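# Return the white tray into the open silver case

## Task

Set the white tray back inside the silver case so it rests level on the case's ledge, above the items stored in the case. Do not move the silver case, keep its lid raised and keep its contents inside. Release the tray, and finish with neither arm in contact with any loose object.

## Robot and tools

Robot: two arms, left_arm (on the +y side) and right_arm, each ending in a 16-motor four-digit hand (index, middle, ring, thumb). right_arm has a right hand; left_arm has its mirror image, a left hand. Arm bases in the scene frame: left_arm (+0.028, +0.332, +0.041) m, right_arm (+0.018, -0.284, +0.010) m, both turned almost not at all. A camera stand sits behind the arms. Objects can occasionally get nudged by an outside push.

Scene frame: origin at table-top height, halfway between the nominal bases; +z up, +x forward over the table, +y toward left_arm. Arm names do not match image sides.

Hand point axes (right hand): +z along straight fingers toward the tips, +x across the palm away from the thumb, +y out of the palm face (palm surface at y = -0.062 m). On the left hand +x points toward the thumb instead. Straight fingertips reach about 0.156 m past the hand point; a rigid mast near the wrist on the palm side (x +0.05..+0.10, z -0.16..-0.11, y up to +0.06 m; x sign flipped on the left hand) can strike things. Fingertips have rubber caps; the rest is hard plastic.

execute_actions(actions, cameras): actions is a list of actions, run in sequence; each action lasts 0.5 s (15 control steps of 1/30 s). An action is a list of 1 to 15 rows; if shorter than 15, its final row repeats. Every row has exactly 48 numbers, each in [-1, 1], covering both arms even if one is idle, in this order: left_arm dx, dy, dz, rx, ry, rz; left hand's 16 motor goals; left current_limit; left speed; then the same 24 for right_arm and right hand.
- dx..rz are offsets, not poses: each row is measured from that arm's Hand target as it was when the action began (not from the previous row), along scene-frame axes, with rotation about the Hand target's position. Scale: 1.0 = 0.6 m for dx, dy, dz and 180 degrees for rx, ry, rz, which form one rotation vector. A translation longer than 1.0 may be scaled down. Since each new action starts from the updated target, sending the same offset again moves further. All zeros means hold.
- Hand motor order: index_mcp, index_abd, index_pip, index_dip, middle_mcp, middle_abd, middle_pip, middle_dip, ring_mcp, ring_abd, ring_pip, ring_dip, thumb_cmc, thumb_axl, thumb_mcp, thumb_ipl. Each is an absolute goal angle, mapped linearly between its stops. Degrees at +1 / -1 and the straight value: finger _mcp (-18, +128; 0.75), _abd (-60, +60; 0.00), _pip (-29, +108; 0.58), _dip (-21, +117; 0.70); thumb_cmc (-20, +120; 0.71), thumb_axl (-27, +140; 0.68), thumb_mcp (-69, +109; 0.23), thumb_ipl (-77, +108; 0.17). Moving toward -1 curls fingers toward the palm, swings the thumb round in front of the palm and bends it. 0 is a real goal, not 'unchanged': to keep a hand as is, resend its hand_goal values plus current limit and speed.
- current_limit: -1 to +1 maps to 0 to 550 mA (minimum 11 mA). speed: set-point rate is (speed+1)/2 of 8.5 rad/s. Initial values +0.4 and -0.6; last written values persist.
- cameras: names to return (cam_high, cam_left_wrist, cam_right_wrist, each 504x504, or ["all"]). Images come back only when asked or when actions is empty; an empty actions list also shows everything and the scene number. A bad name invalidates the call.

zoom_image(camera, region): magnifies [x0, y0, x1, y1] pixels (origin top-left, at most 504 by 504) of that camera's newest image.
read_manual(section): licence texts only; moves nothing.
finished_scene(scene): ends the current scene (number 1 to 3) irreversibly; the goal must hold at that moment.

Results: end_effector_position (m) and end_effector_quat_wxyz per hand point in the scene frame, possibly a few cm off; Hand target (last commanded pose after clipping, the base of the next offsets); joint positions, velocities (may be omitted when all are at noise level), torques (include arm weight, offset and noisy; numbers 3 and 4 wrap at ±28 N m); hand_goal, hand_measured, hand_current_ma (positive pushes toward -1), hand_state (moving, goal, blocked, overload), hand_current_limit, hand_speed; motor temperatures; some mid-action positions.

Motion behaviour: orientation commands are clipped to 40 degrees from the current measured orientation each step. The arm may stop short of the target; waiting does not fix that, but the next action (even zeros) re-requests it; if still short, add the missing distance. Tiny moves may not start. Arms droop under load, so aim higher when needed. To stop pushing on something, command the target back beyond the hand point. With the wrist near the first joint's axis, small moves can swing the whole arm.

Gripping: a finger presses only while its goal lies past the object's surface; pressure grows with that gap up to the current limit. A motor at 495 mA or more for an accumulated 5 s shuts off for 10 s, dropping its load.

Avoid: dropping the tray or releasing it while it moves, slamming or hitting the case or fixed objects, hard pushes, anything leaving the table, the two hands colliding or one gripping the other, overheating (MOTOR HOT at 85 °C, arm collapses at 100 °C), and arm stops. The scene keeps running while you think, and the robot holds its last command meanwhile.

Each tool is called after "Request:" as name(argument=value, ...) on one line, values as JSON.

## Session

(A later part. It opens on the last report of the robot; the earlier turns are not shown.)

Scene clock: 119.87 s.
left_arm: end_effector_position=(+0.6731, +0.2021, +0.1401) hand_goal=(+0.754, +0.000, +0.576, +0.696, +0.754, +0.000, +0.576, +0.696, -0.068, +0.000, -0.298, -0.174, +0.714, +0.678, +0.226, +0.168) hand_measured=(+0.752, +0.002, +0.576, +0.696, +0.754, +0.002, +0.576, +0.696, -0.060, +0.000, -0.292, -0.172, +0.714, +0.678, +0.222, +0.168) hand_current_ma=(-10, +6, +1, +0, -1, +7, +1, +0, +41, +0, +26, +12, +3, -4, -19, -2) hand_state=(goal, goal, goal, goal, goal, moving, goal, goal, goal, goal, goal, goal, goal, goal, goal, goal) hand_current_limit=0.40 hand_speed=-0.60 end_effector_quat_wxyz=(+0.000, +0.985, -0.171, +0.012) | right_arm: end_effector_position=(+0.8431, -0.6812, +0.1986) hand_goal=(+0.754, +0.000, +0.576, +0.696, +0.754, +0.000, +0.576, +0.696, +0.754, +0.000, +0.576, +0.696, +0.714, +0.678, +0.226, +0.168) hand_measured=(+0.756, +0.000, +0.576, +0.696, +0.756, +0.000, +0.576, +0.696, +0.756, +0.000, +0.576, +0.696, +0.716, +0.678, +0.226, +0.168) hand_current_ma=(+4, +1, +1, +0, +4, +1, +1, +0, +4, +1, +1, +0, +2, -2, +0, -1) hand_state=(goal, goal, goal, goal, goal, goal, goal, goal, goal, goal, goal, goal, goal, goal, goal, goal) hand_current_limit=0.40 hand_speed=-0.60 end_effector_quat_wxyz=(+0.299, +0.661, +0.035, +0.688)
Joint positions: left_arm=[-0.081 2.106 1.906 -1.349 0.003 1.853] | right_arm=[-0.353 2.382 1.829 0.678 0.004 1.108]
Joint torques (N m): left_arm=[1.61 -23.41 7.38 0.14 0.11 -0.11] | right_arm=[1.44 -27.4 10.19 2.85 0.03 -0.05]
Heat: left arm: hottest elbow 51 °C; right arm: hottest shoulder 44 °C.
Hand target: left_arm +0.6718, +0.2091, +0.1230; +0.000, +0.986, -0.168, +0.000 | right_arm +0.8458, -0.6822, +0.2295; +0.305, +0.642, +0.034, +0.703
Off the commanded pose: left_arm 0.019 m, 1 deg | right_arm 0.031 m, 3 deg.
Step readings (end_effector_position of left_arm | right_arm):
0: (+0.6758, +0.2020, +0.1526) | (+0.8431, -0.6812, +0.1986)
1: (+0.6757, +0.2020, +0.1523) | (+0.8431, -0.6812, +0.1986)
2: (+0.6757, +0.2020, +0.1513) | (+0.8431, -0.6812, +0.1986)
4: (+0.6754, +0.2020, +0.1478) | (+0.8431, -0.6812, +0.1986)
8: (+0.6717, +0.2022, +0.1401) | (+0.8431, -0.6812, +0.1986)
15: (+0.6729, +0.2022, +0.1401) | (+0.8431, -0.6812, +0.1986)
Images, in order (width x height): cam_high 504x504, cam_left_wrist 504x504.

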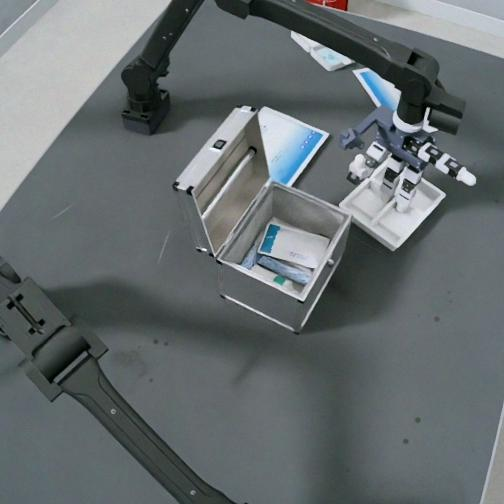

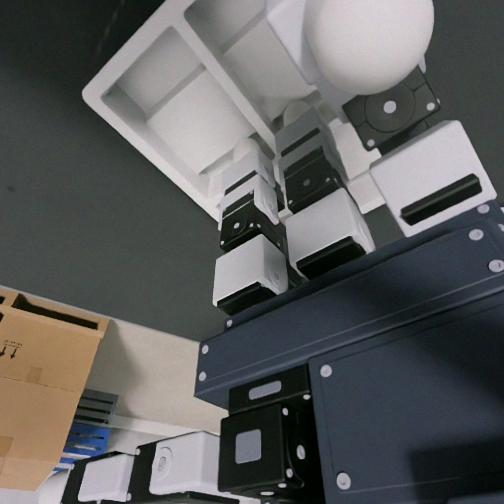

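Request:
execute_actions(actions=[[[0,0,0.05,0,0,0,0.754,0,0.576,0.696,0.754,0,0.576,0.696,-0.068,0,-0.299,-0.174,0.714,0.678,0.226,0.168,0.4,-0.6,0,0,0,0,0,0,0.754,0,0.576,0.696,0.754,0,0.576,0.696,0.754,0,0.576,0.696,0.714,0.678,0.226,0.168,0.4,-0.6],[0,-0.01,0.05,0,0,0,0.754,0,0.576,0.696,0.754,0,0.576,0.696,-0.068,0,-0.299,-0.174,0.714,0.678,0.226,0.168,0.4,-0.6,0,0,0,0,0,0,0.754,0,0.576,0.696,0.754,0,0.576,0.696,0.754,0,0.576,0.696,0.714,0.678,0.226,0.168,0.4,-0.6],[0,-0.02,0.05,0,0,0,0.754,0,0.576,0.696,0.754,0,0.576,0.696,-0.068,0,-0.299,-0.174,0.714,0.678,0.226,0.168,0.4,-0.6,0,0,0,0,0,0,0.754,0,0.576,0.696,0.754,0,0.576,0.696,0.754,0,0.576,0.696,0.714,0.678,0.226,0.168,0.4,-0.6],[-0.01,-0.037,0.05,0,0,0,0.754,0,0.576,0.696,0.754,0,0.576,0.696,-0.068,0,-0.299,-0.174,0.714,0.678,0.226,0.168,0.4,-0.6,0,0,0,0,0,0,0.754,0,0.576,0.696,0.754,0,0.576,0.696,0.754,0,0.576,0.696,0.714,0.678,0.226,0.168,0.4,-0.6]]], cameras=["cam_high", "cam_left_wrist"])

Request:
zoom_image(camera="cam_high", region=[355, 165, 425, 235])

Request:
zoom_image(camera="cam_left_wrist", region=[120, 0, 360, 200])

Scene clock: 134.03 s.
left_arm: end_effector_position=(+0.6653, +0.1992, +0.1410) hand_goal=(+0.754, +0.000, +0.576, +0.696, +0.754, +0.000, +0.576, +0.696, -0.068, +0.000, -0.298, -0.174, +0.714, +0.678, +0.226, +0.168) hand_measured=(+0.758, +0.010, +0.578, +0.696, +0.754, +0.002, +0.576, +0.696, -0.060, +0.000, -0.292, -0.172, +0.714, +0.678, +0.222, +0.168) hand_current_ma=(+24, +40, +10, +1, +4, +11, +2, +0, +41, +0, +26, +12, +3, -4, -19, -2) hand_state=(goal, goal, goal, goal, goal, goal, goal, goal, goal, goal, goal, goal, goal, goal, goal, goal) hand_current_limit=0.40 hand_speed=-0.60 end_effector_quat_wxyz=(+0.002, +0.987, -0.162, -0.006) | right_arm: end_effector_position=(+0.8431, -0.6812, +0.1986) hand_goal=(+0.754, +0.000, +0.576, +0.696, +0.754, +0.000, +0.576, +0.696, +0.754, +0.000, +0.576, +0.696, +0.714, +0.678, +0.226, +0.168) hand_measured=(+0.756, +0.000, +0.576, +0.696, +0.756, +0.000, +0.576, +0.696, +0.756, +0.000, +0.576, +0.696, +0.716, +0.678, +0.226, +0.168) hand_current_ma=(+4, +1, +1, +0, +4, +1, +1, +0, +4, +1, +1, +0, +2, -2, +0, -1) hand_state=(goal, goal, goal, goal, goal, goal, goal, goal, goal, goal, goal, goal, goal, goal, goal, goal) hand_current_limit=0.40 hand_speed=-0.60 end_effector_quat_wxyz=(+0.299, +0.661, +0.035, +0.688)
Joint positions: left_arm=[-0.086 2.104 1.906 -1.386 0.003 1.828] | right_arm=[-0.353 2.382 1.829 0.678 0.004 1.108]
Joint torques (N m): left_arm=[-0.97 -25.47 9.22 -0.83 0.11 -0.23] | right_arm=[1.49 -27.52 10.24 2.89 0.03 -0.03]
Heat: left arm: hottest elbow 49 °C; right arm: hottest shoulder 45 °C.
Hand target: left_arm +0.6659, +0.1870, +0.1530; +0.000, +0.986, -0.168, +0.000 | right_arm +0.8458, -0.6822, +0.2295; +0.305, +0.642, +0.034, +0.703
Off the commanded pose: left_arm 0.017 m, 1 deg | right_arm 0.031 m, 3 deg.
Step readings (end_effector_position of left_arm | right_arm):
0: (+0.6731, +0.2021, +0.1401) | (+0.8431, -0.6812, +0.1986)
1: (+0.6731, +0.2021, +0.1401) | (+0.8431, -0.6812, +0.1986)
2: (+0.6727, +0.2022, +0.1401) | (+0.8431, -0.6812, +0.1986)
4: (+0.6697, +0.2023, +0.1401) | (+0.8431, -0.6812, +0.1986)
8: (+0.6667, +0.2023, +0.1403) | (+0.8431, -0.6812, +0.1986)
15: (+0.6654, +0.2001, +0.1408) | (+0.8431, -0.6812, +0.1986)
Images, in order (width x height): cam_high 504x504, cam_left_wrist 504x504.

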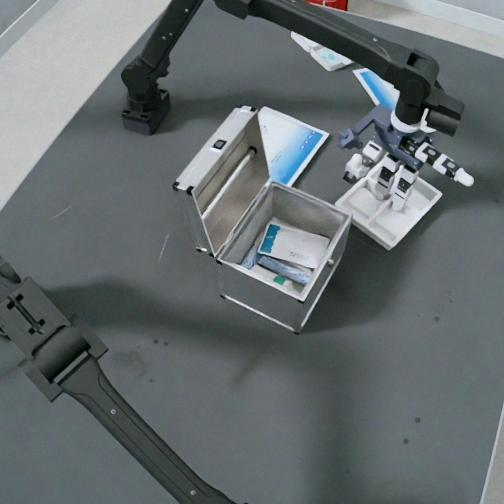

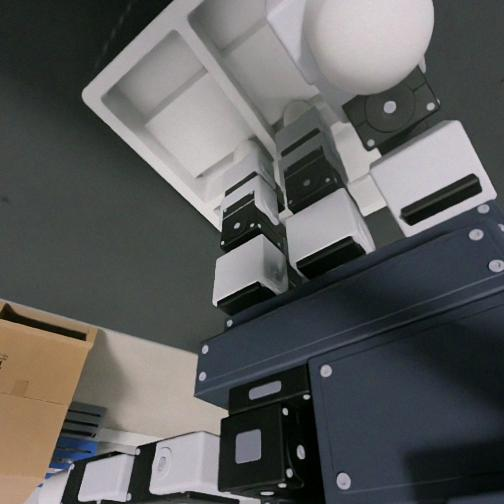

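Scaled by 7.200 from the camera's 504x504 image, which has a finer 720x720 frame.

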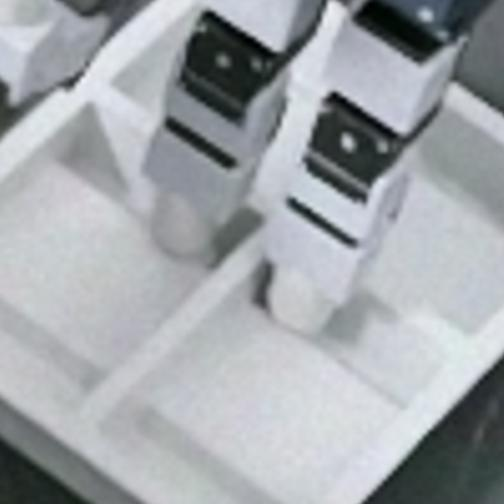

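Scaled by 2.100 from the camera's 504x504 image, which has a finer 720x720 frame.

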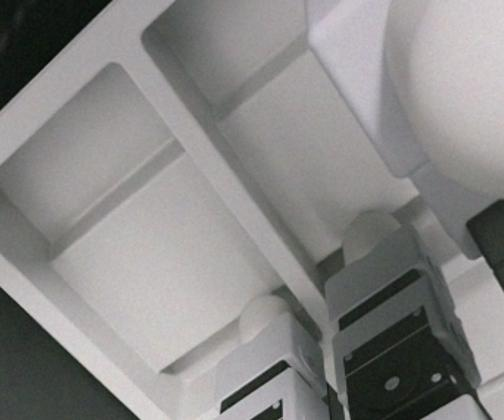

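Request:
execute_actions(actions=[[[0.004,0.005,0.025,0,0,0,0.754,0,0.576,0.696,0.754,0,0.576,0.696,-0.068,0,-0.299,-0.174,0.714,0.678,0.226,0.168,0.4,-0.6,0,0,0,0,0,0,0.754,0,0.576,0.696,0.754,0,0.576,0.696,0.754,0,0.576,0.696,0.714,0.678,0.226,0.168,0.4,-0.6]],[[0.005,-0.013,0.005,0,0,0,0.754,0,0.576,0.696,0.754,0,0.576,0.696,-0.068,0,-0.299,-0.174,0.714,0.678,0.226,0.168,0.4,-0.6,0,0,0,0,0,0,0.754,0,0.576,0.696,0.754,0,0.576,0.696,0.754,0,0.576,0.696,0.714,0.678,0.226,0.168,0.4,-0.6]]], cameras=["cam_high", "cam_left_wrist"])

Request:
zoom_image(camera="cam_high", region=[355, 165, 425, 235])

Request:
zoom_image(camera="cam_left_wrist", region=[120, 0, 360, 200])

Scene clock: 151.77 s.
left_arm: end_effector_position=(+0.6594, +0.1930, +0.1522) hand_goal=(+0.754, +0.000, +0.576, +0.696, +0.754, +0.000, +0.576, +0.696, -0.068, +0.000, -0.298, -0.174, +0.714, +0.678, +0.226, +0.168) hand_measured=(+0.756, +0.004, +0.578, +0.696, +0.754, +0.002, +0.576, +0.696, -0.060, +0.000, -0.292, -0.172, +0.714, +0.678, +0.222, +0.168) hand_current_ma=(+7, +15, +11, +1, +4, +11, +2, +0, +41, +0, +26, +12, +3, -4, -19, -2) hand_state=(goal, goal, goal, goal, goal, goal, goal, goal, goal, goal, goal, goal, goal, goal, goal, goal) hand_current_limit=0.40 hand_speed=-0.60 end_effector_quat_wxyz=(+0.003, +0.986, -0.164, -0.020) | right_arm: end_effector_position=(+0.8431, -0.6812, +0.1986) hand_goal=(+0.754, +0.000, +0.576, +0.696, +0.754, +0.000, +0.576, +0.696, +0.754, +0.000, +0.576, +0.696, +0.714, +0.678, +0.226, +0.168) hand_measured=(+0.756, +0.000, +0.576, +0.696, +0.756, +0.000, +0.576, +0.696, +0.756, +0.000, +0.576, +0.696, +0.716, +0.678, +0.226, +0.168) hand_current_ma=(+4, +1, +1, +0, +4, +1, +1, +0, +4, +1, +1, +0, +2, -2, +0, -1) hand_state=(goal, goal, goal, goal, goal, goal, goal, goal, goal, goal, goal, goal, goal, goal, goal, goal) hand_current_limit=0.40 hand_speed=-0.60 end_effector_quat_wxyz=(+0.299, +0.661, +0.035, +0.688)
Joint positions: left_arm=[-0.097 2.104 1.935 -1.443 0.003 1.823] | right_arm=[-0.353 2.382 1.829 0.678 0.004 1.108]
Joint torques (N m): left_arm=[-0.56 -24.76 11.36 -0.66 0.13 -0.24] | right_arm=[1.49 -27.46 10.25 2.89 0.04 -0.04]
Motor temperatures (°C): left_arm=[25 43 49 26 24 24] | right_arm=[28 45 37 26 26 23]
Heat: left arm: hottest elbow 49 °C; right arm: hottest shoulder 45 °C.
Hand target: left_arm +0.6713, +0.1822, +0.1709; +0.000, +0.986, -0.168, +0.000 | right_arm +0.8458, -0.6822, +0.2295; +0.305, +0.642, +0.034, +0.703
Off the commanded pose: left_arm 0.025 m, 2 deg | right_arm 0.031 m, 3 deg.
Step readings (end_effector_position of left_arm | right_arm):
0: (+0.6653, +0.1992, +0.1410) | (+0.8431, -0.6812, +0.1986)
1: (+0.6650, +0.1992, +0.1411) | (+0.8431, -0.6812, +0.1986)
2: (+0.6640, +0.1992, +0.1411) | (+0.8431, -0.6812, +0.1986)
4: (+0.6620, +0.1994, +0.1416) | (+0.8431, -0.6812, +0.1986)
8: (+0.6589, +0.1996, +0.1430) | (+0.8431, -0.6812, +0.1986)
15: (+0.6571, +0.1997, +0.1431) | (+0.8431, -0.6812, +0.1986)
16: (+0.6571, +0.1997, +0.1433) | (+0.8431, -0.6812, +0.1986)
17: (+0.6573, +0.1997, +0.1440) | (+0.8431, -0.6812, +0.1986)
19: (+0.6572, +0.1992, +0.1454) | (+0.8431, -0.6812, +0.1986)
23: (+0.6589, +0.1969, +0.1496) | (+0.8431, -0.6812, +0.1986)
30: (+0.6598, +0.1939, +0.1522) | (+0.8431, -0.6812, +0.1986)
Images, in order (width x height): cam_high 504x504, cam_left_wrist 504x504.

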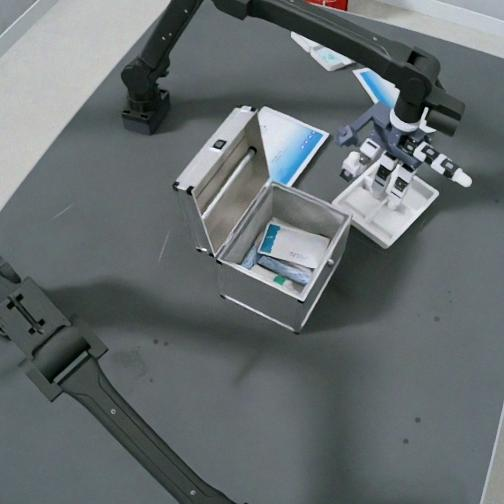

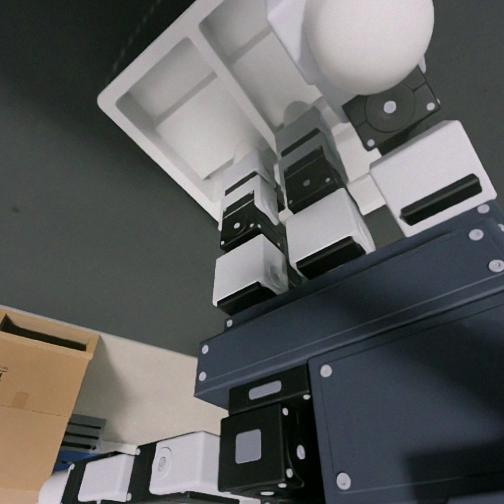

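Scaled by 7.200 from the camera's 504x504 image, which has a finer 720x720 frame.

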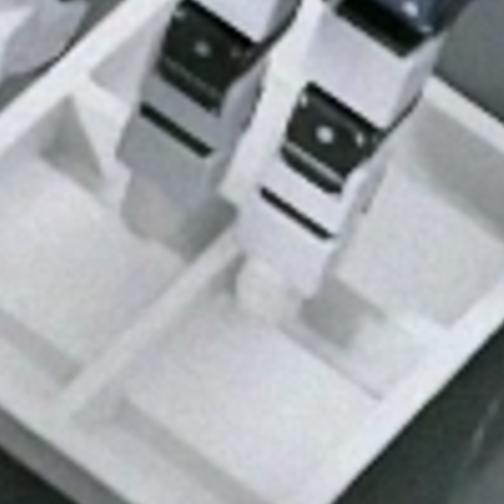

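Scaled by 2.100 from the camera's 504x504 image, which has a finer 720x720 frame.

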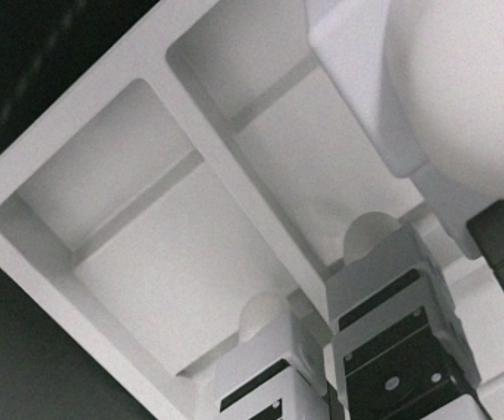

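Request:
execute_actions(actions=[[[-0.01,0.006,-0.035,0,0,0,0.754,0,0.576,0.696,0.754,0,0.576,0.696,-0.068,0,-0.299,-0.174,0.714,0.678,0.226,0.168,0.4,-0.6,0,0,0,0,0,0,0.754,0,0.576,0.696,0.754,0,0.576,0.696,0.754,0,0.576,0.696,0.714,0.678,0.226,0.168,0.4,-0.6],[-0.015,0.006,-0.06,0,0,0,0.754,0,0.576,0.696,0.754,0,0.576,0.696,-0.068,0,-0.299,-0.174,0.714,0.678,0.226,0.168,0.4,-0.6,0,0,0,0,0,0,0.754,0,0.576,0.696,0.754,0,0.576,0.696,0.754,0,0.576,0.696,0.714,0.678,0.226,0.168,0.4,-0.6]]], cameras=["cam_high", "cam_left_wrist"])

Request:
zoom_image(camera="cam_high", region=[345, 165, 415, 235])

Request:
zoom_image(camera="cam_left_wrist", region=[120, 0, 360, 200])

Scene clock: 166.77 s.
left_arm: end_effector_position=(+0.6655, +0.1925, +0.1410) hand_goal=(+0.754, +0.000, +0.576, +0.696, +0.754, +0.000, +0.576, +0.696, -0.068, +0.000, -0.298, -0.174, +0.714, +0.678, +0.226, +0.168) hand_measured=(+0.754, -0.002, +0.578, +0.696, +0.754, +0.000, +0.576, +0.696, -0.060, +0.000, -0.292, -0.172, +0.714, +0.678, +0.222, +0.168) hand_current_ma=(+3, -7, +9, +1, +1, +0, +2, +0, +45, +0, +26, +12, +3, -4, -22, -2) hand_state=(goal, goal, goal, goal, goal, goal, goal, goal, goal, goal, goal, goal, goal, goal, goal, goal) hand_current_limit=0.40 hand_speed=-0.60 end_effector_quat_wxyz=(+0.001, +0.986, -0.164, +0.003) | right_arm: end_effector_position=(+0.8431, -0.6812, +0.1986) hand_goal=(+0.754, +0.000, +0.576, +0.696, +0.754, +0.000, +0.576, +0.696, +0.754, +0.000, +0.576, +0.696, +0.714, +0.678, +0.226, +0.168) hand_measured=(+0.756, +0.000, +0.576, +0.696, +0.756, +0.000, +0.576, +0.696, +0.756, +0.000, +0.576, +0.696, +0.716, +0.678, +0.226, +0.168) hand_current_ma=(+4, +1, +1, +0, +4, +1, +1, +0, +4, +1, +1, +0, +2, -2, +0, -1) hand_state=(goal, goal, goal, goal, goal, goal, goal, goal, goal, goal, goal, goal, goal, goal, goal, goal) hand_current_limit=0.40 hand_speed=-0.60 end_effector_quat_wxyz=(+0.299, +0.661, +0.035, +0.688)
Joint positions: left_arm=[-0.097 2.094 1.889 -1.36 0.003 1.822] | right_arm=[-0.353 2.382 1.829 0.678 0.004 1.108]
Joint torques (N m): left_arm=[-0.32 -24.53 7.36 0.14 0.11 -0.17] | right_arm=[1.44 -27.4 10.22 2.89 0.05 -0.03]
Heat: left arm: hottest elbow 49 °C; right arm: hottest shoulder 45 °C.
Hand target: left_arm +0.6623, +0.1858, +0.1351; +0.000, +0.986, -0.168, +0.000 | right_arm +0.8458, -0.6822, +0.2295; +0.305, +0.642, +0.034, +0.703
Off the commanded pose: left_arm 0.010 m, 1 deg | right_arm 0.031 m, 3 deg.
Step readings (end_effector_position of left_arm | right_arm):
0: (+0.6594, +0.1930, +0.1522) | (+0.8431, -0.6812, +0.1986)
1: (+0.6594, +0.1930, +0.1522) | (+0.8431, -0.6812, +0.1986)
2: (+0.6597, +0.1929, +0.1522) | (+0.8431, -0.6812, +0.1986)
4: (+0.6635, +0.1926, +0.1505) | (+0.8431, -0.6812, +0.1986)
8: (+0.6655, +0.1925, +0.1424) | (+0.8431, -0.6812, +0.1986)
15: (+0.6654, +0.1926, +0.1410) | (+0.8431, -0.6812, +0.1986)
Images, in order (width x height): cam_high 504x504, cam_left_wrist 504x504.

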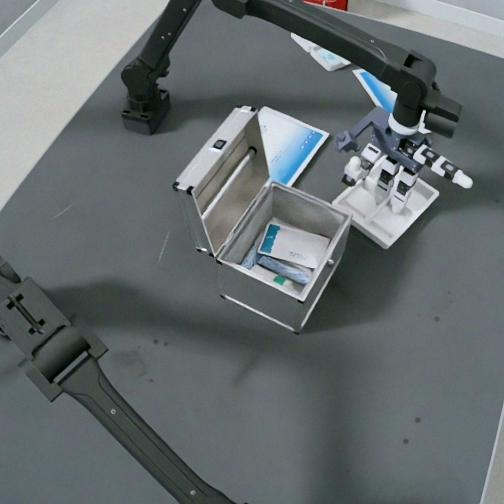

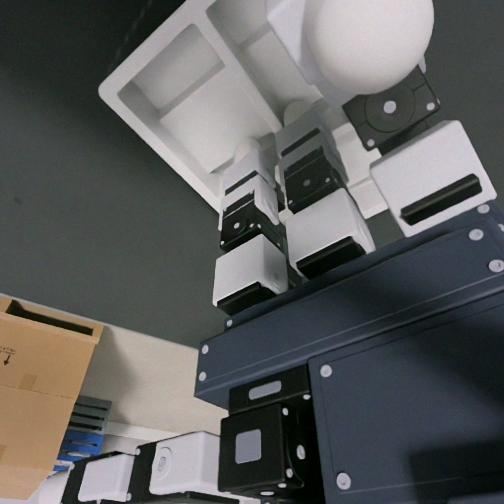

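Scaled by 7.200 from the camera's 504x504 image, which has a finer 720x720 frame.

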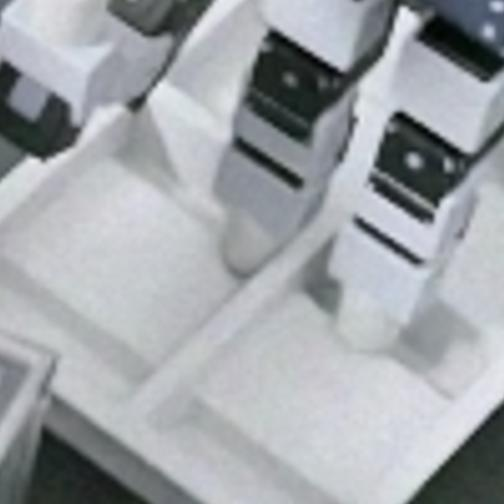

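Scaled by 2.100 from the camera's 504x504 image, which has a finer 720x720 frame.

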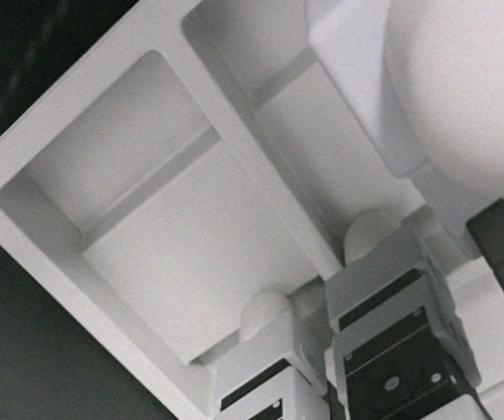

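Request:
execute_actions(actions=[[[-0.004,-0.014,0.006,0,0,0,0.754,0,0.576,0.696,0.754,0,0.576,0.696,-0.068,0,-0.299,-0.174,0.714,0.678,0.226,0.168,0.4,-0.6,0,0,0,0,0,0,0.754,0,0.576,0.696,0.754,0,0.576,0.696,0.754,0,0.576,0.696,0.714,0.678,0.226,0.168,0.4,-0.6]]], cameras=["cam_high"])

Request:
zoom_image(camera="cam_high", region=[345, 165, 415, 235])

Scene clock: 179.20 s.
left_arm: end_effector_position=(+0.6658, +0.1901, +0.1410) hand_goal=(+0.754, +0.000, +0.576, +0.696, +0.754, +0.000, +0.576, +0.696, -0.068, +0.000, -0.298, -0.174, +0.714, +0.678, +0.226, +0.168) hand_measured=(+0.756, -0.004, +0.578, +0.696, +0.754, +0.000, +0.576, +0.696, -0.060, +0.000, -0.292, -0.172, +0.714, +0.678, +0.222, +0.168) hand_current_ma=(+11, -13, +9, +1, +1, +0, +2, +0, +45, +0, +26, +12, +3, -4, -22, -2) hand_state=(goal, goal, goal, goal, goal, goal, goal, goal, goal, goal, goal, goal, goal, goal, goal, goal) hand_current_limit=0.40 hand_speed=-0.60 end_effector_quat_wxyz=(+0.001, +0.987, -0.161, +0.003) | right_arm: end_effector_position=(+0.8431, -0.6812, +0.1986) hand_goal=(+0.754, +0.000, +0.576, +0.696, +0.754, +0.000, +0.576, +0.696, +0.754, +0.000, +0.576, +0.696, +0.714, +0.678, +0.226, +0.168) hand_measured=(+0.756, +0.000, +0.576, +0.696, +0.756, +0.000, +0.576, +0.696, +0.756, +0.000, +0.576, +0.696, +0.716, +0.678, +0.226, +0.168) hand_current_ma=(+4, +1, +1, +0, +4, +1, +1, +0, +4, +1, +1, +0, +2, -2, +0, -1) hand_state=(goal, goal, goal, goal, goal, goal, goal, goal, goal, goal, goal, goal, goal, goal, goal, goal) hand_current_limit=0.40 hand_speed=-0.60 end_effector_quat_wxyz=(+0.299, +0.661, +0.035, +0.688)
Joint positions: left_arm=[-0.101 2.094 1.889 -1.36 0.003 1.813] | right_arm=[-0.353 2.382 1.829 0.678 0.004 1.108]
Joint torques (N m): left_arm=[-1.08 -24.94 7.17 -0.08 0.12 -0.23] | right_arm=[1.44 -27.69 10.21 2.85 0.05 -0.04]
Heat: left arm: hottest elbow 49 °C; right arm: hottest shoulder 45 °C.
Hand target: left_arm +0.6599, +0.1773, +0.1387; +0.000, +0.986, -0.168, +0.000 | right_arm +0.8458, -0.6822, +0.2295; +0.305, +0.642, +0.034, +0.703
Off the commanded pose: left_arm 0.014 m, 1 deg | right_arm 0.031 m, 3 deg.
Step readings (end_effector_position of left_arm | right_arm):
0: (+0.6655, +0.1925, +0.1410) | (+0.8431, -0.6812, +0.1986)
1: (+0.6655, +0.1925, +0.1410) | (+0.8431, -0.6812, +0.1986)
2: (+0.6655, +0.1925, +0.1410) | (+0.8431, -0.6812, +0.1986)
4: (+0.6655, +0.1916, +0.1410) | (+0.8431, -0.6812, +0.1986)
8: (+0.6656, +0.1906, +0.1410) | (+0.8431, -0.6812, +0.1986)
15: (+0.6657, +0.1901, +0.1410) | (+0.8431, -0.6812, +0.1986)
Images, in order (width x height): cam_high 504x504.

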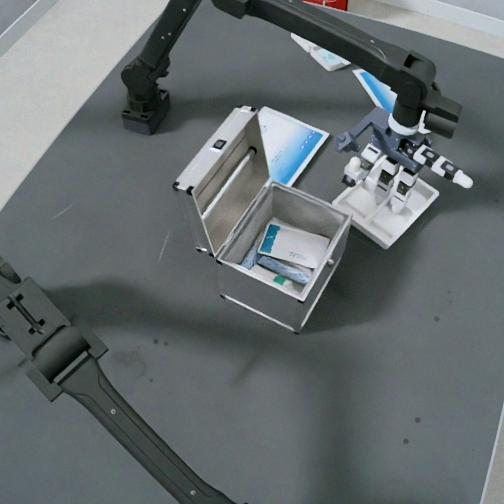

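Scaled by 7.200 from the camera's 504x504 image, which has a finer 720x720 frame.

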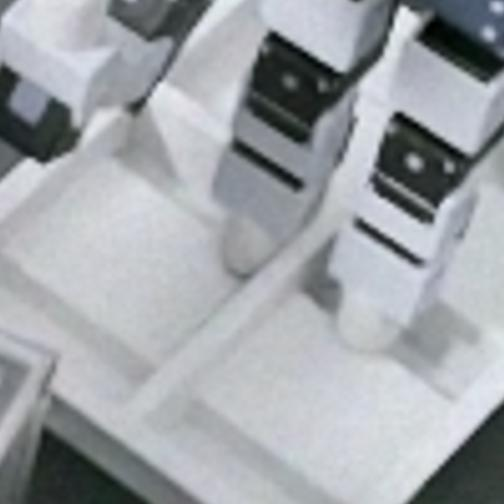

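Request:
execute_actions(actions=[[[0,0.01,0,0,0,0,0.754,-0.3,0.576,0.696,0.754,0.2,0.576,0.696,-0.068,0,-0.299,-0.174,0.714,0.678,0.226,0.168,0.6,-0.7,0,0,0,0,0,0,0.754,0,0.576,0.696,0.754,0,0.576,0.696,0.754,0,0.576,0.696,0.714,0.678,0.226,0.168,0.4,-0.6]]], cameras=["cam_high", "cam_left_wrist"])

Request:
zoom_image(camera="cam_high", region=[325, 145, 455, 275])

Request:
zoom_image(camera="cam_high", region=[345, 165, 415, 235])

Scene clock: 185.43 s.
left_arm: end_effector_position=(+0.6639, +0.1903, +0.1403) hand_goal=(+0.754, -0.300, +0.576, +0.696, +0.754, +0.200, +0.576, +0.696, -0.068, +0.000, -0.298, -0.174, +0.714, +0.678, +0.226, +0.168) hand_measured=(+0.756, -0.120, +0.578, +0.696, +0.754, +0.072, +0.576, +0.696, -0.060, +0.000, -0.292, -0.172, +0.714, +0.678, +0.222, +0.168) hand_current_ma=(+8, +440, +9, +1, +2, -440, +2, +0, +45, +0, +26, +12, +3, -4, -22, -2) hand_state=(goal, blocked, goal, goal, goal, blocked, goal, goal, goal, goal, goal, goal, goal, goal, goal, goal) hand_current_limit=0.60 hand_speed=-0.70 end_effector_quat_wxyz=(+0.001, +0.987, -0.161, +0.001) | right_arm: end_effector_position=(+0.8431, -0.6812, +0.1986) hand_goal=(+0.754, +0.000, +0.576, +0.696, +0.754, +0.000, +0.576, +0.696, +0.754, +0.000, +0.576, +0.696, +0.714, +0.678, +0.226, +0.168) hand_measured=(+0.756, +0.000, +0.576, +0.696, +0.756, +0.000, +0.576, +0.696, +0.756, +0.000, +0.576, +0.696, +0.716, +0.678, +0.226, +0.168) hand_current_ma=(+4, +1, +1, +0, +4, +1, +1, +0, +4, +1, +1, +0, +2, -2, +0, -1) hand_state=(goal, goal, goal, goal, goal, goal, goal, goal, goal, goal, goal, goal, goal, goal, goal, goal) hand_current_limit=0.40 hand_speed=-0.60 end_effector_quat_wxyz=(+0.299, +0.661, +0.035, +0.688)
Joint positions: left_arm=[-0.101 2.091 1.883 -1.36 0.002 1.813] | right_arm=[-0.353 2.382 1.829 0.678 0.004 1.108]
Joint torques (N m): left_arm=[-0.26 -24.76 7.41 -0.05 0.14 -0.11] | right_arm=[1.38 -27.52 10.21 2.82 0.04 -0.04]
Motor temperatures (°C): left_arm=[25 48 49 26 24 24] | right_arm=[28 46 38 26 26 23]
Heat: left arm: hottest elbow 49 °C; right arm: hottest shoulder 46 °C.
Hand target: left_arm +0.6599, +0.1833, +0.1387; +0.000, +0.986, -0.168, +0.000 | right_arm +0.8458, -0.6822, +0.2295; +0.305, +0.642, +0.034, +0.703
Off the commanded pose: left_arm 0.008 m, 1 deg | right_arm 0.031 m, 3 deg.
Step readings (end_effector_position of left_arm | right_arm):
0: (+0.6658, +0.1901, +0.1410) | (+0.8431, -0.6812, +0.1986)
1: (+0.6658, +0.1901, +0.1410) | (+0.8431, -0.6812, +0.1986)
2: (+0.6657, +0.1901, +0.1409) | (+0.8431, -0.6812, +0.1986)
4: (+0.6649, +0.1902, +0.1408) | (+0.8431, -0.6812, +0.1986)
8: (+0.6640, +0.1903, +0.1403) | (+0.8431, -0.6812, +0.1986)
15: (+0.6639, +0.1903, +0.1403) | (+0.8431, -0.6812, +0.1986)
Images, in order (width x height): cam_high 504x504, cam_left_wrist 504x504.

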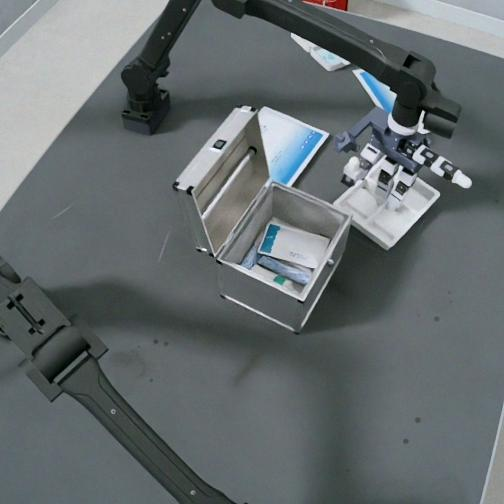

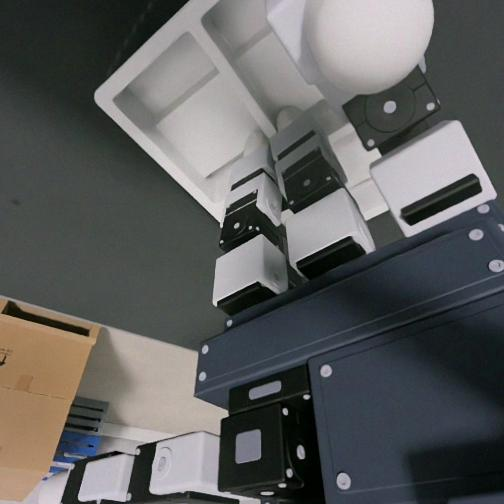

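Scaled by 3.877 from the camera's 504x504 image, which has a finer 720x720 frame.

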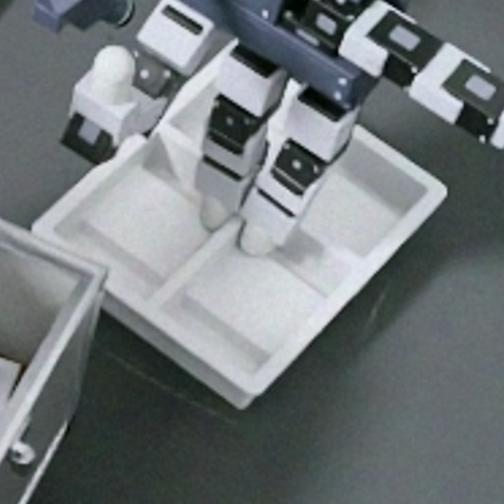

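Scaled by 7.200 from the camera's 504x504 image, which has a finer 720x720 frame.

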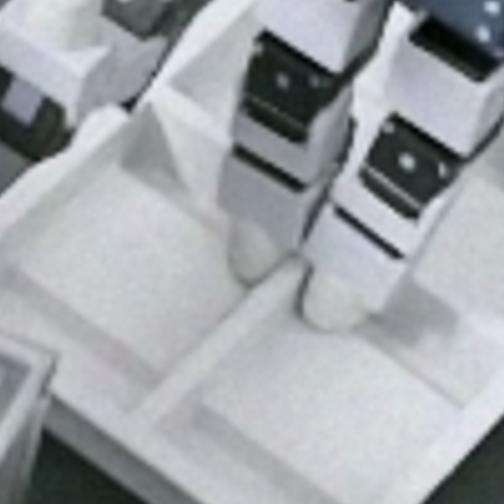

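Request:
execute_actions(actions=[[[0,0,0.03,0,0,0,0.754,-0.3,0.576,0.696,0.754,0.2,0.576,0.696,-0.068,0,-0.299,-0.174,0.714,0.678,0.226,0.168,0.6,-0.7,0,0,0,0,0,0,0.754,0,0.576,0.696,0.754,0,0.576,0.696,0.754,0,0.576,0.696,0.714,0.678,0.226,0.168,0.4,-0.6],[0.01,-0.005,0.07,0,0,0,0.754,-0.3,0.576,0.696,0.754,0.2,0.576,0.696,-0.068,0,-0.299,-0.174,0.714,0.678,0.226,0.168,0.6,-0.7,0,0,0,0,0,0,0.754,0,0.576,0.696,0.754,0,0.576,0.696,0.754,0,0.576,0.696,0.714,0.678,0.226,0.168,0.4,-0.6]]], cameras=["cam_high", "cam_left_wrist"])

Request:
zoom_image(camera="cam_high", region=[325, 145, 455, 275])

Scene clock: 192.30 s.
left_arm: end_effector_position=(+0.6534, +0.1911, +0.1555) hand_goal=(+0.754, -0.300, +0.576, +0.696, +0.754, +0.200, +0.576, +0.696, -0.068, +0.000, -0.298, -0.174, +0.714, +0.678, +0.226, +0.168) hand_measured=(+0.756, -0.120, +0.578, +0.696, +0.754, +0.072, +0.576, +0.696, -0.060, +0.000, -0.292, -0.172, +0.714, +0.678, +0.222, +0.168) hand_current_ma=(+7, +440, +9, +1, +1, -440, +2, +0, +45, +0, +26, +12, +3, -4, -22, -2) hand_state=(goal, blocked, goal, goal, goal, blocked, goal, goal, goal, goal, goal, goal, goal, goal, goal, goal) hand_current_limit=0.60 hand_speed=-0.70 end_effector_quat_wxyz=(+0.003, +0.987, -0.161, -0.026) | right_arm: end_effector_position=(+0.8431, -0.6812, +0.1986) hand_goal=(+0.754, +0.000, +0.576, +0.696, +0.754, +0.000, +0.576, +0.696, +0.754, +0.000, +0.576, +0.696, +0.714, +0.678, +0.226, +0.168) hand_measured=(+0.756, +0.000, +0.576, +0.696, +0.756, +0.000, +0.576, +0.696, +0.756, +0.000, +0.576, +0.696, +0.716, +0.678, +0.226, +0.168) hand_current_ma=(+4, +1, +1, +0, +4, +1, +1, +0, +4, +1, +1, +0, +2, -2, +0, -1) hand_state=(goal, goal, goal, goal, goal, goal, goal, goal, goal, goal, goal, goal, goal, goal, goal, goal) hand_current_limit=0.40 hand_speed=-0.60 end_effector_quat_wxyz=(+0.299, +0.661, +0.035, +0.688)
Joint positions: left_arm=[-0.101 2.091 1.923 -1.454 0.002 1.813] | right_arm=[-0.353 2.382 1.829 0.678 0.004 1.108]
Joint torques (N m): left_arm=[-0.62 -25.29 11.58 -0.64 0.17 -0.15] | right_arm=[1.49 -27.28 10.19 2.82 0.05 -0.05]
Heat: left arm: hottest elbow 49 °C; right arm: hottest shoulder 46 °C.
Hand target: left_arm +0.6659, +0.1803, +0.1805; +0.000, +0.986, -0.168, +0.000 | right_arm +0.8458, -0.6822, +0.2295; +0.305, +0.642, +0.034, +0.703
Off the commanded pose: left_arm 0.030 m, 3 deg | right_arm 0.031 m, 3 deg.
Step readings (end_effector_position of left_arm | right_arm):
0: (+0.6639, +0.1903, +0.1403) | (+0.8431, -0.6812, +0.1986)
1: (+0.6639, +0.1903, +0.1403) | (+0.8431, -0.6812, +0.1986)
2: (+0.6636, +0.1903, +0.1403) | (+0.8431, -0.6812, +0.1986)
4: (+0.6600, +0.1906, +0.1413) | (+0.8431, -0.6812, +0.1986)
8: (+0.6523, +0.1912, +0.1466) | (+0.8431, -0.6812, +0.1986)
15: (+0.6535, +0.1911, +0.1546) | (+0.8431, -0.6812, +0.1986)
Images, in order (width x height): cam_high 504x504, cam_left_wrist 504x504.

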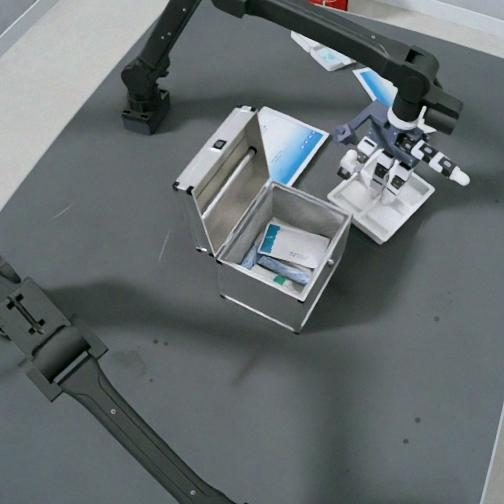

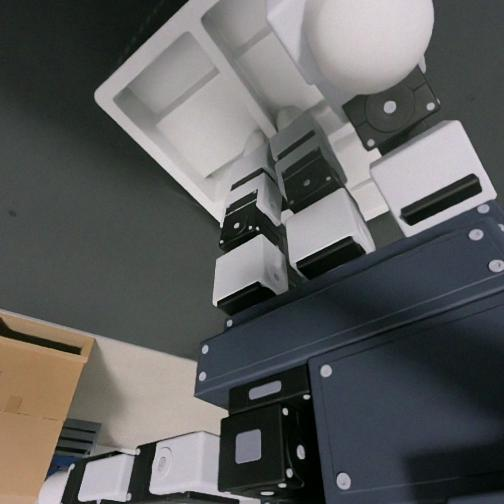

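Scaled by 3.877 from the camera's 504x504 image, which has a finer 720x720 frame.

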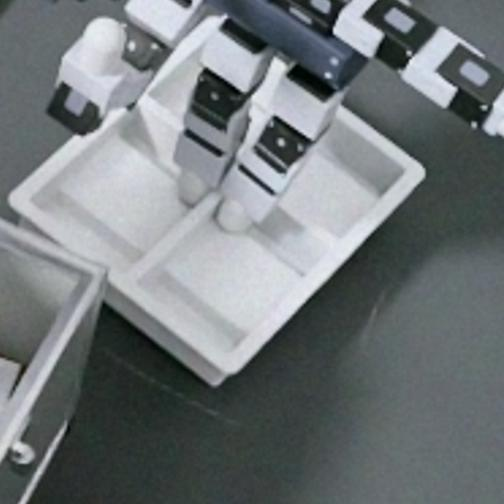

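Request:
execute_actions(actions=[[[0,0,0.04,0,0,0,0.754,-0.3,0.576,0.696,0.754,0.2,0.576,0.696,-0.068,0,-0.299,-0.174,0.714,0.678,0.226,0.168,0.6,-0.7,0,0,0,0,0,0,0.754,0,0.576,0.696,0.754,0,0.576,0.696,0.754,0,0.576,0.696,0.714,0.678,0.226,0.168,0.4,-0.6],[0,0,0.08,0,0,0,0.754,-0.3,0.576,0.696,0.754,0.2,0.576,0.696,-0.068,0,-0.299,-0.174,0.714,0.678,0.226,0.168,0.6,-0.7,0,0,0,0,0,0,0.754,0,0.576,0.696,0.754,0,0.576,0.696,0.754,0,0.576,0.696,0.714,0.678,0.226,0.168,0.4,-0.6]],[[0,0,0.04,0,0,0,0.754,-0.3,0.576,0.696,0.754,0.2,0.576,0.696,-0.068,0,-0.299,-0.174,0.714,0.678,0.226,0.168,0.6,-0.7,0,0,0,0,0,0,0.754,0,0.576,0.696,0.754,0,0.576,0.696,0.754,0,0.576,0.696,0.714,0.678,0.226,0.168,0.4,-0.6],[0,0,0.09,0,0,0,0.754,-0.3,0.576,0.696,0.754,0.2,0.576,0.696,-0.068,0,-0.299,-0.174,0.714,0.678,0.226,0.168,0.6,-0.7,0,0,0,0,0,0,0.754,0,0.576,0.696,0.754,0,0.576,0.696,0.754,0,0.576,0.696,0.714,0.678,0.226,0.168,0.4,-0.6]],[[0,0,0.04,0,0,0,0.754,-0.3,0.576,0.696,0.754,0.2,0.576,0.696,-0.068,0,-0.299,-0.174,0.714,0.678,0.226,0.168,0.6,-0.7,0,0,0,0,0,0,0.754,0,0.576,0.696,0.754,0,0.576,0.696,0.754,0,0.576,0.696,0.714,0.678,0.226,0.168,0.4,-0.6],[-0.02,-0.04,0.09,0,0,0.01,0.754,-0.3,0.576,0.696,0.754,0.2,0.576,0.696,-0.068,0,-0.299,-0.174,0.714,0.678,0.226,0.168,0.6,-0.7,0,0,0,0,0,0,0.754,0,0.576,0.696,0.754,0,0.576,0.696,0.754,0,0.576,0.696,0.714,0.678,0.226,0.168,0.4,-0.6]]], cameras=["cam_high", "cam_left_wrist"])

Scene clock: 205.13 s.
left_arm: end_effector_position=(+0.6469, +0.1627, +0.3238) hand_goal=(+0.754, -0.300, +0.576, +0.696, +0.754, +0.200, +0.576, +0.696, -0.068, +0.000, -0.298, -0.174, +0.714, +0.678, +0.226, +0.168) hand_measured=(+0.754, -0.120, +0.578, +0.696, +0.754, +0.072, +0.576, +0.696, -0.060, +0.000, -0.292, -0.172, +0.714, +0.678, +0.222, +0.168) hand_current_ma=(+5, +440, +9, +1, -1, -440, +2, +0, +45, +0, +26, +12, +3, -4, -22, -2) hand_state=(goal, blocked, goal, goal, goal, blocked, goal, goal, goal, goal, goal, goal, goal, goal, goal, goal) hand_current_limit=0.60 hand_speed=-0.70 end_effector_quat_wxyz=(+0.007, +0.988, -0.145, +0.044) | right_arm: end_effector_position=(+0.8431, -0.6812, +0.1986) hand_goal=(+0.754, +0.000, +0.576, +0.696, +0.754, +0.000, +0.576, +0.696, +0.754, +0.000, +0.576, +0.696, +0.714, +0.678, +0.226, +0.168) hand_measured=(+0.756, +0.000, +0.576, +0.696, +0.756, +0.000, +0.576, +0.696, +0.756, +0.000, +0.576, +0.696, +0.716, +0.678, +0.226, +0.168) hand_current_ma=(+4, +1, +1, +0, +4, +1, +1, +0, +4, +1, +1, +0, +2, -2, +0, -1) hand_state=(goal, goal, goal, goal, goal, goal, goal, goal, goal, goal, goal, goal, goal, goal, goal, goal) hand_current_limit=0.40 hand_speed=-0.60 end_effector_quat_wxyz=(+0.299, +0.661, +0.035, +0.688)
Joint positions: left_arm=[-0.143 1.966 2.159 -1.677 0.017 1.738] | right_arm=[-0.353 2.382 1.829 0.678 0.004 1.108]
Joint torques (N m): left_arm=[0.03 -21.83 11.29 -0.34 0.31 -0.23] | right_arm=[1.44 -27.52 10.24 2.78 0.03 -0.04]
Heat: left arm: hottest elbow 50 °C; right arm: hottest shoulder 46 °C.
Hand target: left_arm +0.6539, +0.1564, +0.3365; +0.000, +0.988, -0.153, +0.000 | right_arm +0.8458, -0.6822, +0.2295; +0.305, +0.642, +0.034, +0.703
Off the commanded pose: left_arm 0.016 m, 5 deg | right_arm 0.031 m, 3 deg.
joint sent to its limit (left arm) — joint 4 (wrist pitch), lower limit. The joint targets are off in orientation, not in position.
Step readings (end_effector_position of left_arm | right_arm):
0: (+0.6533, +0.1912, +0.1555) | (+0.8431, -0.6812, +0.1986)
1: (+0.6532, +0.1912, +0.1556) | (+0.8431, -0.6812, +0.1986)
2: (+0.6528, +0.1912, +0.1570) | (+0.8431, -0.6812, +0.1986)
4: (+0.6504, +0.1914, +0.1629) | (+0.8431, -0.6812, +0.1986)
8: (+0.6517, +0.1913, +0.1822) | (+0.8431, -0.6812, +0.1986)
15: (+0.6575, +0.1908, +0.2071) | (+0.8431, -0.6812, +0.1986)
16: (+0.6577, +0.1908, +0.2084) | (+0.8431, -0.6812, +0.1986)
17: (+0.6573, +0.1908, +0.2106) | (+0.8431, -0.6812, +0.1986)
19: (+0.6541, +0.1911, +0.2178) | (+0.8431, -0.6812, +0.1986)
23: (+0.6549, +0.1910, +0.2395) | (+0.8431, -0.6812, +0.1986)
30: (+0.6595, +0.1907, +0.2618) | (+0.8431, -0.6812, +0.1986)
31: (+0.6595, +0.1906, +0.2621) | (+0.8431, -0.6812, +0.1986)
32: (+0.6594, +0.1904, +0.2625) | (+0.8431, -0.6812, +0.1986)
34: (+0.6595, +0.1884, +0.2652) | (+0.8431, -0.6812, +0.1986)
38: (+0.6576, +0.1805, +0.2810) | (+0.8431, -0.6812, +0.1986)
45: (+0.6476, +0.1642, +0.3198) | (+0.8431, -0.6812, +0.1986)
Images, in order (width x height): cam_high 504x504, cam_left_wrist 504x504.

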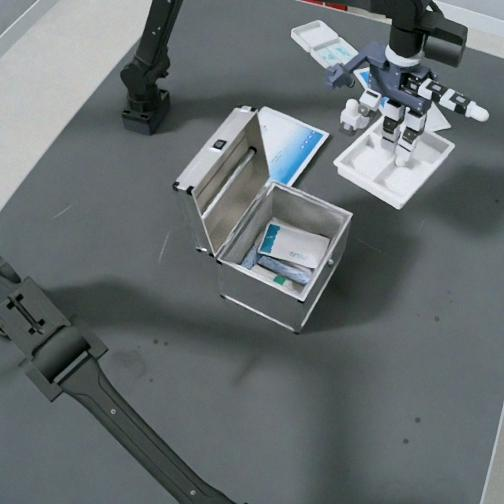

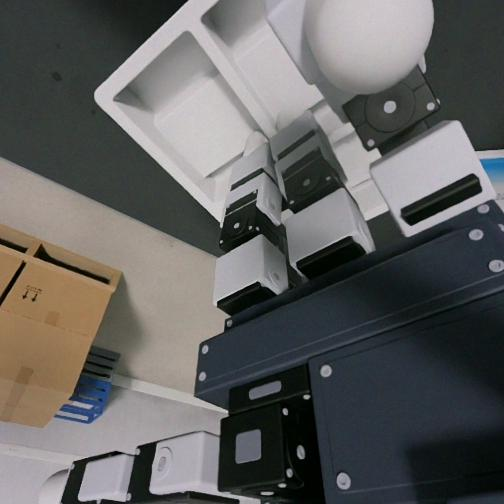

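Request:
execute_actions(actions=[[[-0.06,-0.12,0.02,0,0,0.022,0.754,-0.3,0.576,0.696,0.754,0.2,0.576,0.696,-0.068,0,-0.299,-0.174,0.714,0.678,0.226,0.168,0.6,-0.7,0,0,0,0,0,0,0.754,0,0.576,0.696,0.754,0,0.576,0.696,0.754,0,0.576,0.696,0.714,0.678,0.226,0.168,0.4,-0.6]],[[-0.06,-0.12,0.0,0,0,0.023,0.754,-0.3,0.576,0.696,0.754,0.2,0.576,0.696,-0.068,0,-0.299,-0.174,0.714,0.678,0.226,0.168,0.6,-0.7,0,0,0,0,0,0,0.754,0,0.576,0.696,0.754,0,0.576,0.696,0.754,0,0.576,0.696,0.714,0.678,0.226,0.168,0.4,-0.6]],[[-0.05,-0.1,0.0,0,0,0.02,0.754,-0.3,0.576,0.696,0.754,0.2,0.576,0.696,-0.068,0,-0.299,-0.174,0.714,0.678,0.226,0.168,0.6,-0.7,0,0,0,0,0,0,0.754,0,0.576,0.696,0.754,0,0.576,0.696,0.754,0,0.576,0.696,0.714,0.678,0.226,0.168,0.4,-0.6]]], cameras=["cam_high"])

Request:
zoom_image(camera="cam_high", region=[200, 145, 370, 315])

Scene clock: 216.93 s.
left_arm: end_effector_position=(+0.5527, -0.0525, +0.3359) hand_goal=(+0.754, -0.300, +0.576, +0.696, +0.754, +0.200, +0.576, +0.696, -0.068, +0.000, -0.298, -0.174, +0.714, +0.678, +0.226, +0.168) hand_measured=(+0.754, -0.120, +0.578, +0.696, +0.752, +0.072, +0.576, +0.696, -0.060, +0.000, -0.292, -0.172, +0.714, +0.678, +0.222, +0.168) hand_current_ma=(+0, +440, +6, +1, -8, -440, +0, +0, +45, +0, +26, +12, +3, -4, -22, -2) hand_state=(goal, blocked, goal, goal, goal, blocked, goal, goal, goal, goal, goal, goal, goal, goal, goal, goal) hand_current_limit=0.60 hand_speed=-0.70 end_effector_quat_wxyz=(+0.019, +0.998, -0.055, +0.027) | right_arm: end_effector_position=(+0.8431, -0.6812, +0.1986) hand_goal=(+0.754, +0.000, +0.576, +0.696, +0.754, +0.000, +0.576, +0.696, +0.754, +0.000, +0.576, +0.696, +0.714, +0.678, +0.226, +0.168) hand_measured=(+0.756, +0.000, +0.576, +0.696, +0.756, +0.000, +0.576, +0.696, +0.756, +0.000, +0.576, +0.696, +0.716, +0.678, +0.226, +0.168) hand_current_ma=(+4, +1, +1, +0, +4, +1, +1, +0, +4, +1, +1, +0, +2, -2, +0, -1) hand_state=(goal, goal, goal, goal, goal, goal, goal, goal, goal, goal, goal, goal, goal, goal, goal, goal) hand_current_limit=0.40 hand_speed=-0.60 end_effector_quat_wxyz=(+0.299, +0.661, +0.035, +0.688)
Joint positions: left_arm=[-0.542 1.872 2.044 -1.678 0.009 1.159] | right_arm=[-0.353 2.382 1.829 0.678 0.004 1.108]
Joint torques (N m): left_arm=[1.14 -22.95 8.51 -0.25 0.17 -0.23] | right_arm=[1.61 -27.46 10.22 2.89 0.04 -0.04]
Heat: left arm: hottest elbow 51 °C; right arm: hottest shoulder 46 °C.
Hand target: left_arm +0.5519, -0.0476, +0.3486; +0.000, +0.999, -0.051, +0.000 | right_arm +0.8458, -0.6822, +0.2295; +0.305, +0.642, +0.034, +0.703
Off the commanded pose: left_arm 0.014 m, 4 deg | right_arm 0.031 m, 3 deg.
joint sent to its limit (left arm) — joint 4 (wrist pitch), lower limit. The joint targets are off in orientation, not in position.
Step readings (end_effector_position of left_arm | right_arm):
0: (+0.6469, +0.1627, +0.3238) | (+0.8431, -0.6812, +0.1986)
1: (+0.6471, +0.1624, +0.3238) | (+0.8431, -0.6812, +0.1986)
2: (+0.6476, +0.1606, +0.3241) | (+0.8431, -0.6812, +0.1986)
4: (+0.6465, +0.1541, +0.3239) | (+0.8431, -0.6812, +0.1986)
8: (+0.6324, +0.1218, +0.3259) | (+0.8431, -0.6812, +0.1986)
15: (+0.6145, +0.0749, +0.3385) | (+0.8431, -0.6812, +0.1986)
16: (+0.6143, +0.0739, +0.3393) | (+0.8431, -0.6812, +0.1986)
17: (+0.6137, +0.0719, +0.3396) | (+0.8431, -0.6812, +0.1986)
19: (+0.6112, +0.0701, +0.3376) | (+0.8431, -0.6812, +0.1986)
23: (+0.5986, +0.0479, +0.3351) | (+0.8431, -0.6812, +0.1986)
30: (+0.5803, +0.0059, +0.3362) | (+0.8431, -0.6812, +0.1986)
31: (+0.5801, +0.0045, +0.3363) | (+0.8431, -0.6812, +0.1986)
32: (+0.5796, +0.0022, +0.3363) | (+0.8431, -0.6812, +0.1986)
34: (+0.5792, -0.0006, +0.3354) | (+0.8431, -0.6812, +0.1986)
38: (+0.5692, -0.0203, +0.3349) | (+0.8431, -0.6812, +0.1986)
45: (+0.5511, -0.0523, +0.3358) | (+0.8431, -0.6812, +0.1986)
Images, in order (width x height): cam_high 504x504.

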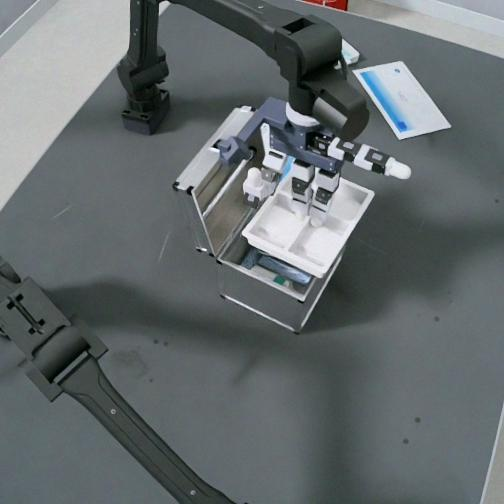

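Scaled by 2.965 from the camera's 504x504 image, which has a finer 720x720 frame.

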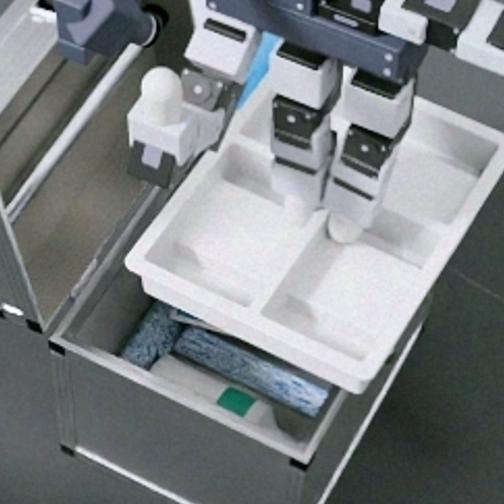

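Request:
execute_actions(actions=[[[-0.02,-0.03,0,0,0,0.005,0.754,-0.3,0.576,0.696,0.754,0.2,0.576,0.696,-0.068,0,-0.299,-0.174,0.714,0.678,0.226,0.168,0.6,-0.7,0,0,0,0,0,0,0.754,0,0.576,0.696,0.754,0,0.576,0.696,0.754,0,0.576,0.696,0.714,0.678,0.226,0.168,0.4,-0.6],[-0.043,-0.059,-0.035,0,0,0.009,0.754,-0.3,0.576,0.696,0.754,0.2,0.576,0.696,-0.068,0,-0.299,-0.174,0.714,0.678,0.226,0.168,0.6,-0.7,0,0,0,0,0,0,0.754,0,0.576,0.696,0.754,0,0.576,0.696,0.754,0,0.576,0.696,0.714,0.678,0.226,0.168,0.4,-0.6]]], cameras=["cam_high"])

Request:
zoom_image(camera="cam_high", region=[200, 150, 370, 320])

Scene clock: 233.10 s.
left_arm: end_effector_position=(+0.5285, -0.0832, +0.3223) hand_goal=(+0.754, -0.300, +0.576, +0.696, +0.754, +0.200, +0.576, +0.696, -0.068, +0.000, -0.298, -0.174, +0.714, +0.678, +0.226, +0.168) hand_measured=(+0.754, -0.120, +0.578, +0.696, +0.752, +0.072, +0.576, +0.696, -0.060, +0.000, -0.292, -0.172, +0.714, +0.678, +0.222, +0.168) hand_current_ma=(+0, +440, +6, +1, -8, -440, +0, +0, +45, +0, +26, +12, +3, -4, -22, -2) hand_state=(goal, blocked, goal, goal, goal, blocked, goal, goal, goal, goal, goal, goal, goal, goal, goal, goal) hand_current_limit=0.60 hand_speed=-0.70 end_effector_quat_wxyz=(+0.011, +0.999, -0.039, +0.013) | right_arm: end_effector_position=(+0.8431, -0.6812, +0.1986) hand_goal=(+0.754, +0.000, +0.576, +0.696, +0.754, +0.000, +0.576, +0.696, +0.754, +0.000, +0.576, +0.696, +0.714, +0.678, +0.226, +0.168) hand_measured=(+0.756, +0.000, +0.576, +0.696, +0.756, +0.000, +0.576, +0.696, +0.756, +0.000, +0.576, +0.696, +0.716, +0.678, +0.226, +0.168) hand_current_ma=(+4, +1, +1, +0, +4, +1, +1, +0, +4, +1, +1, +0, +2, -2, +0, -1) hand_state=(goal, goal, goal, goal, goal, goal, goal, goal, goal, goal, goal, goal, goal, goal, goal, goal) hand_current_limit=0.40 hand_speed=-0.60 end_effector_quat_wxyz=(+0.299, +0.661, +0.035, +0.688)
Joint positions: left_arm=[-0.612 1.87 2.011 -1.678 0.004 1.054] | right_arm=[-0.353 2.382 1.829 0.678 0.004 1.108]
Joint torques (N m): left_arm=[0.56 -21.95 8.4 -0.32 0.14 -0.22] | right_arm=[1.55 -27.63 10.22 2.85 0.04 -0.04]
Motor temperatures (°C): left_arm=[25 42 52 26 24 24] | right_arm=[28 46 38 26 26 23]
Heat: left arm: hottest elbow 52 °C; right arm: hottest shoulder 46 °C.
Hand target: left_arm +0.5261, -0.0830, +0.3276; +0.000, +0.999, -0.037, +0.000 | right_arm +0.8458, -0.6822, +0.2295; +0.305, +0.642, +0.034, +0.703
Off the commanded pose: left_arm 0.006 m, 2 deg | right_arm 0.031 m, 3 deg.
joint sent to its limit (left arm) — joint 4 (wrist pitch), lower limit. The joint targets still meet the commanded pose.
Step readings (end_effector_position of left_arm | right_arm):
0: (+0.5527, -0.0525, +0.3359) | (+0.8431, -0.6812, +0.1986)
1: (+0.5528, -0.0525, +0.3359) | (+0.8431, -0.6812, +0.1986)
2: (+0.5531, -0.0524, +0.3357) | (+0.8431, -0.6812, +0.1986)
4: (+0.5522, -0.0538, +0.3337) | (+0.8431, -0.6812, +0.1986)
8: (+0.5444, -0.0621, +0.3263) | (+0.8431, -0.6812, +0.1986)
15: (+0.5283, -0.0824, +0.3223) | (+0.8431, -0.6812, +0.1986)
Images, in order (width x height): cam_high 504x504.

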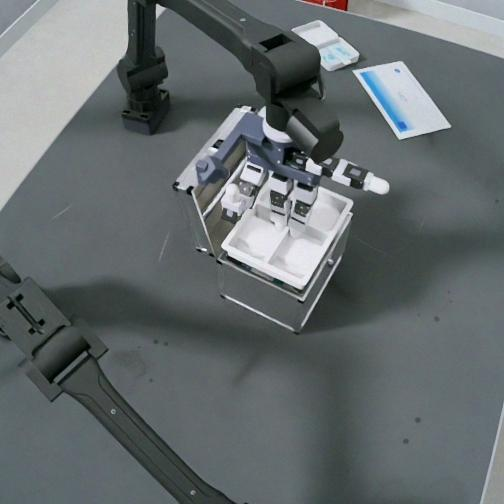

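Scaled by 2.965 from the camera's 504x504 image, which has a finer 720x720 frame.

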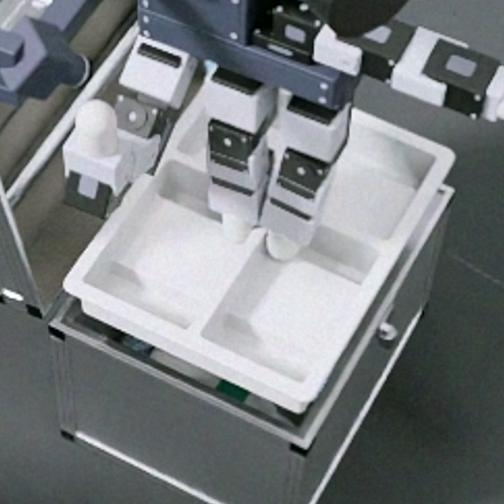

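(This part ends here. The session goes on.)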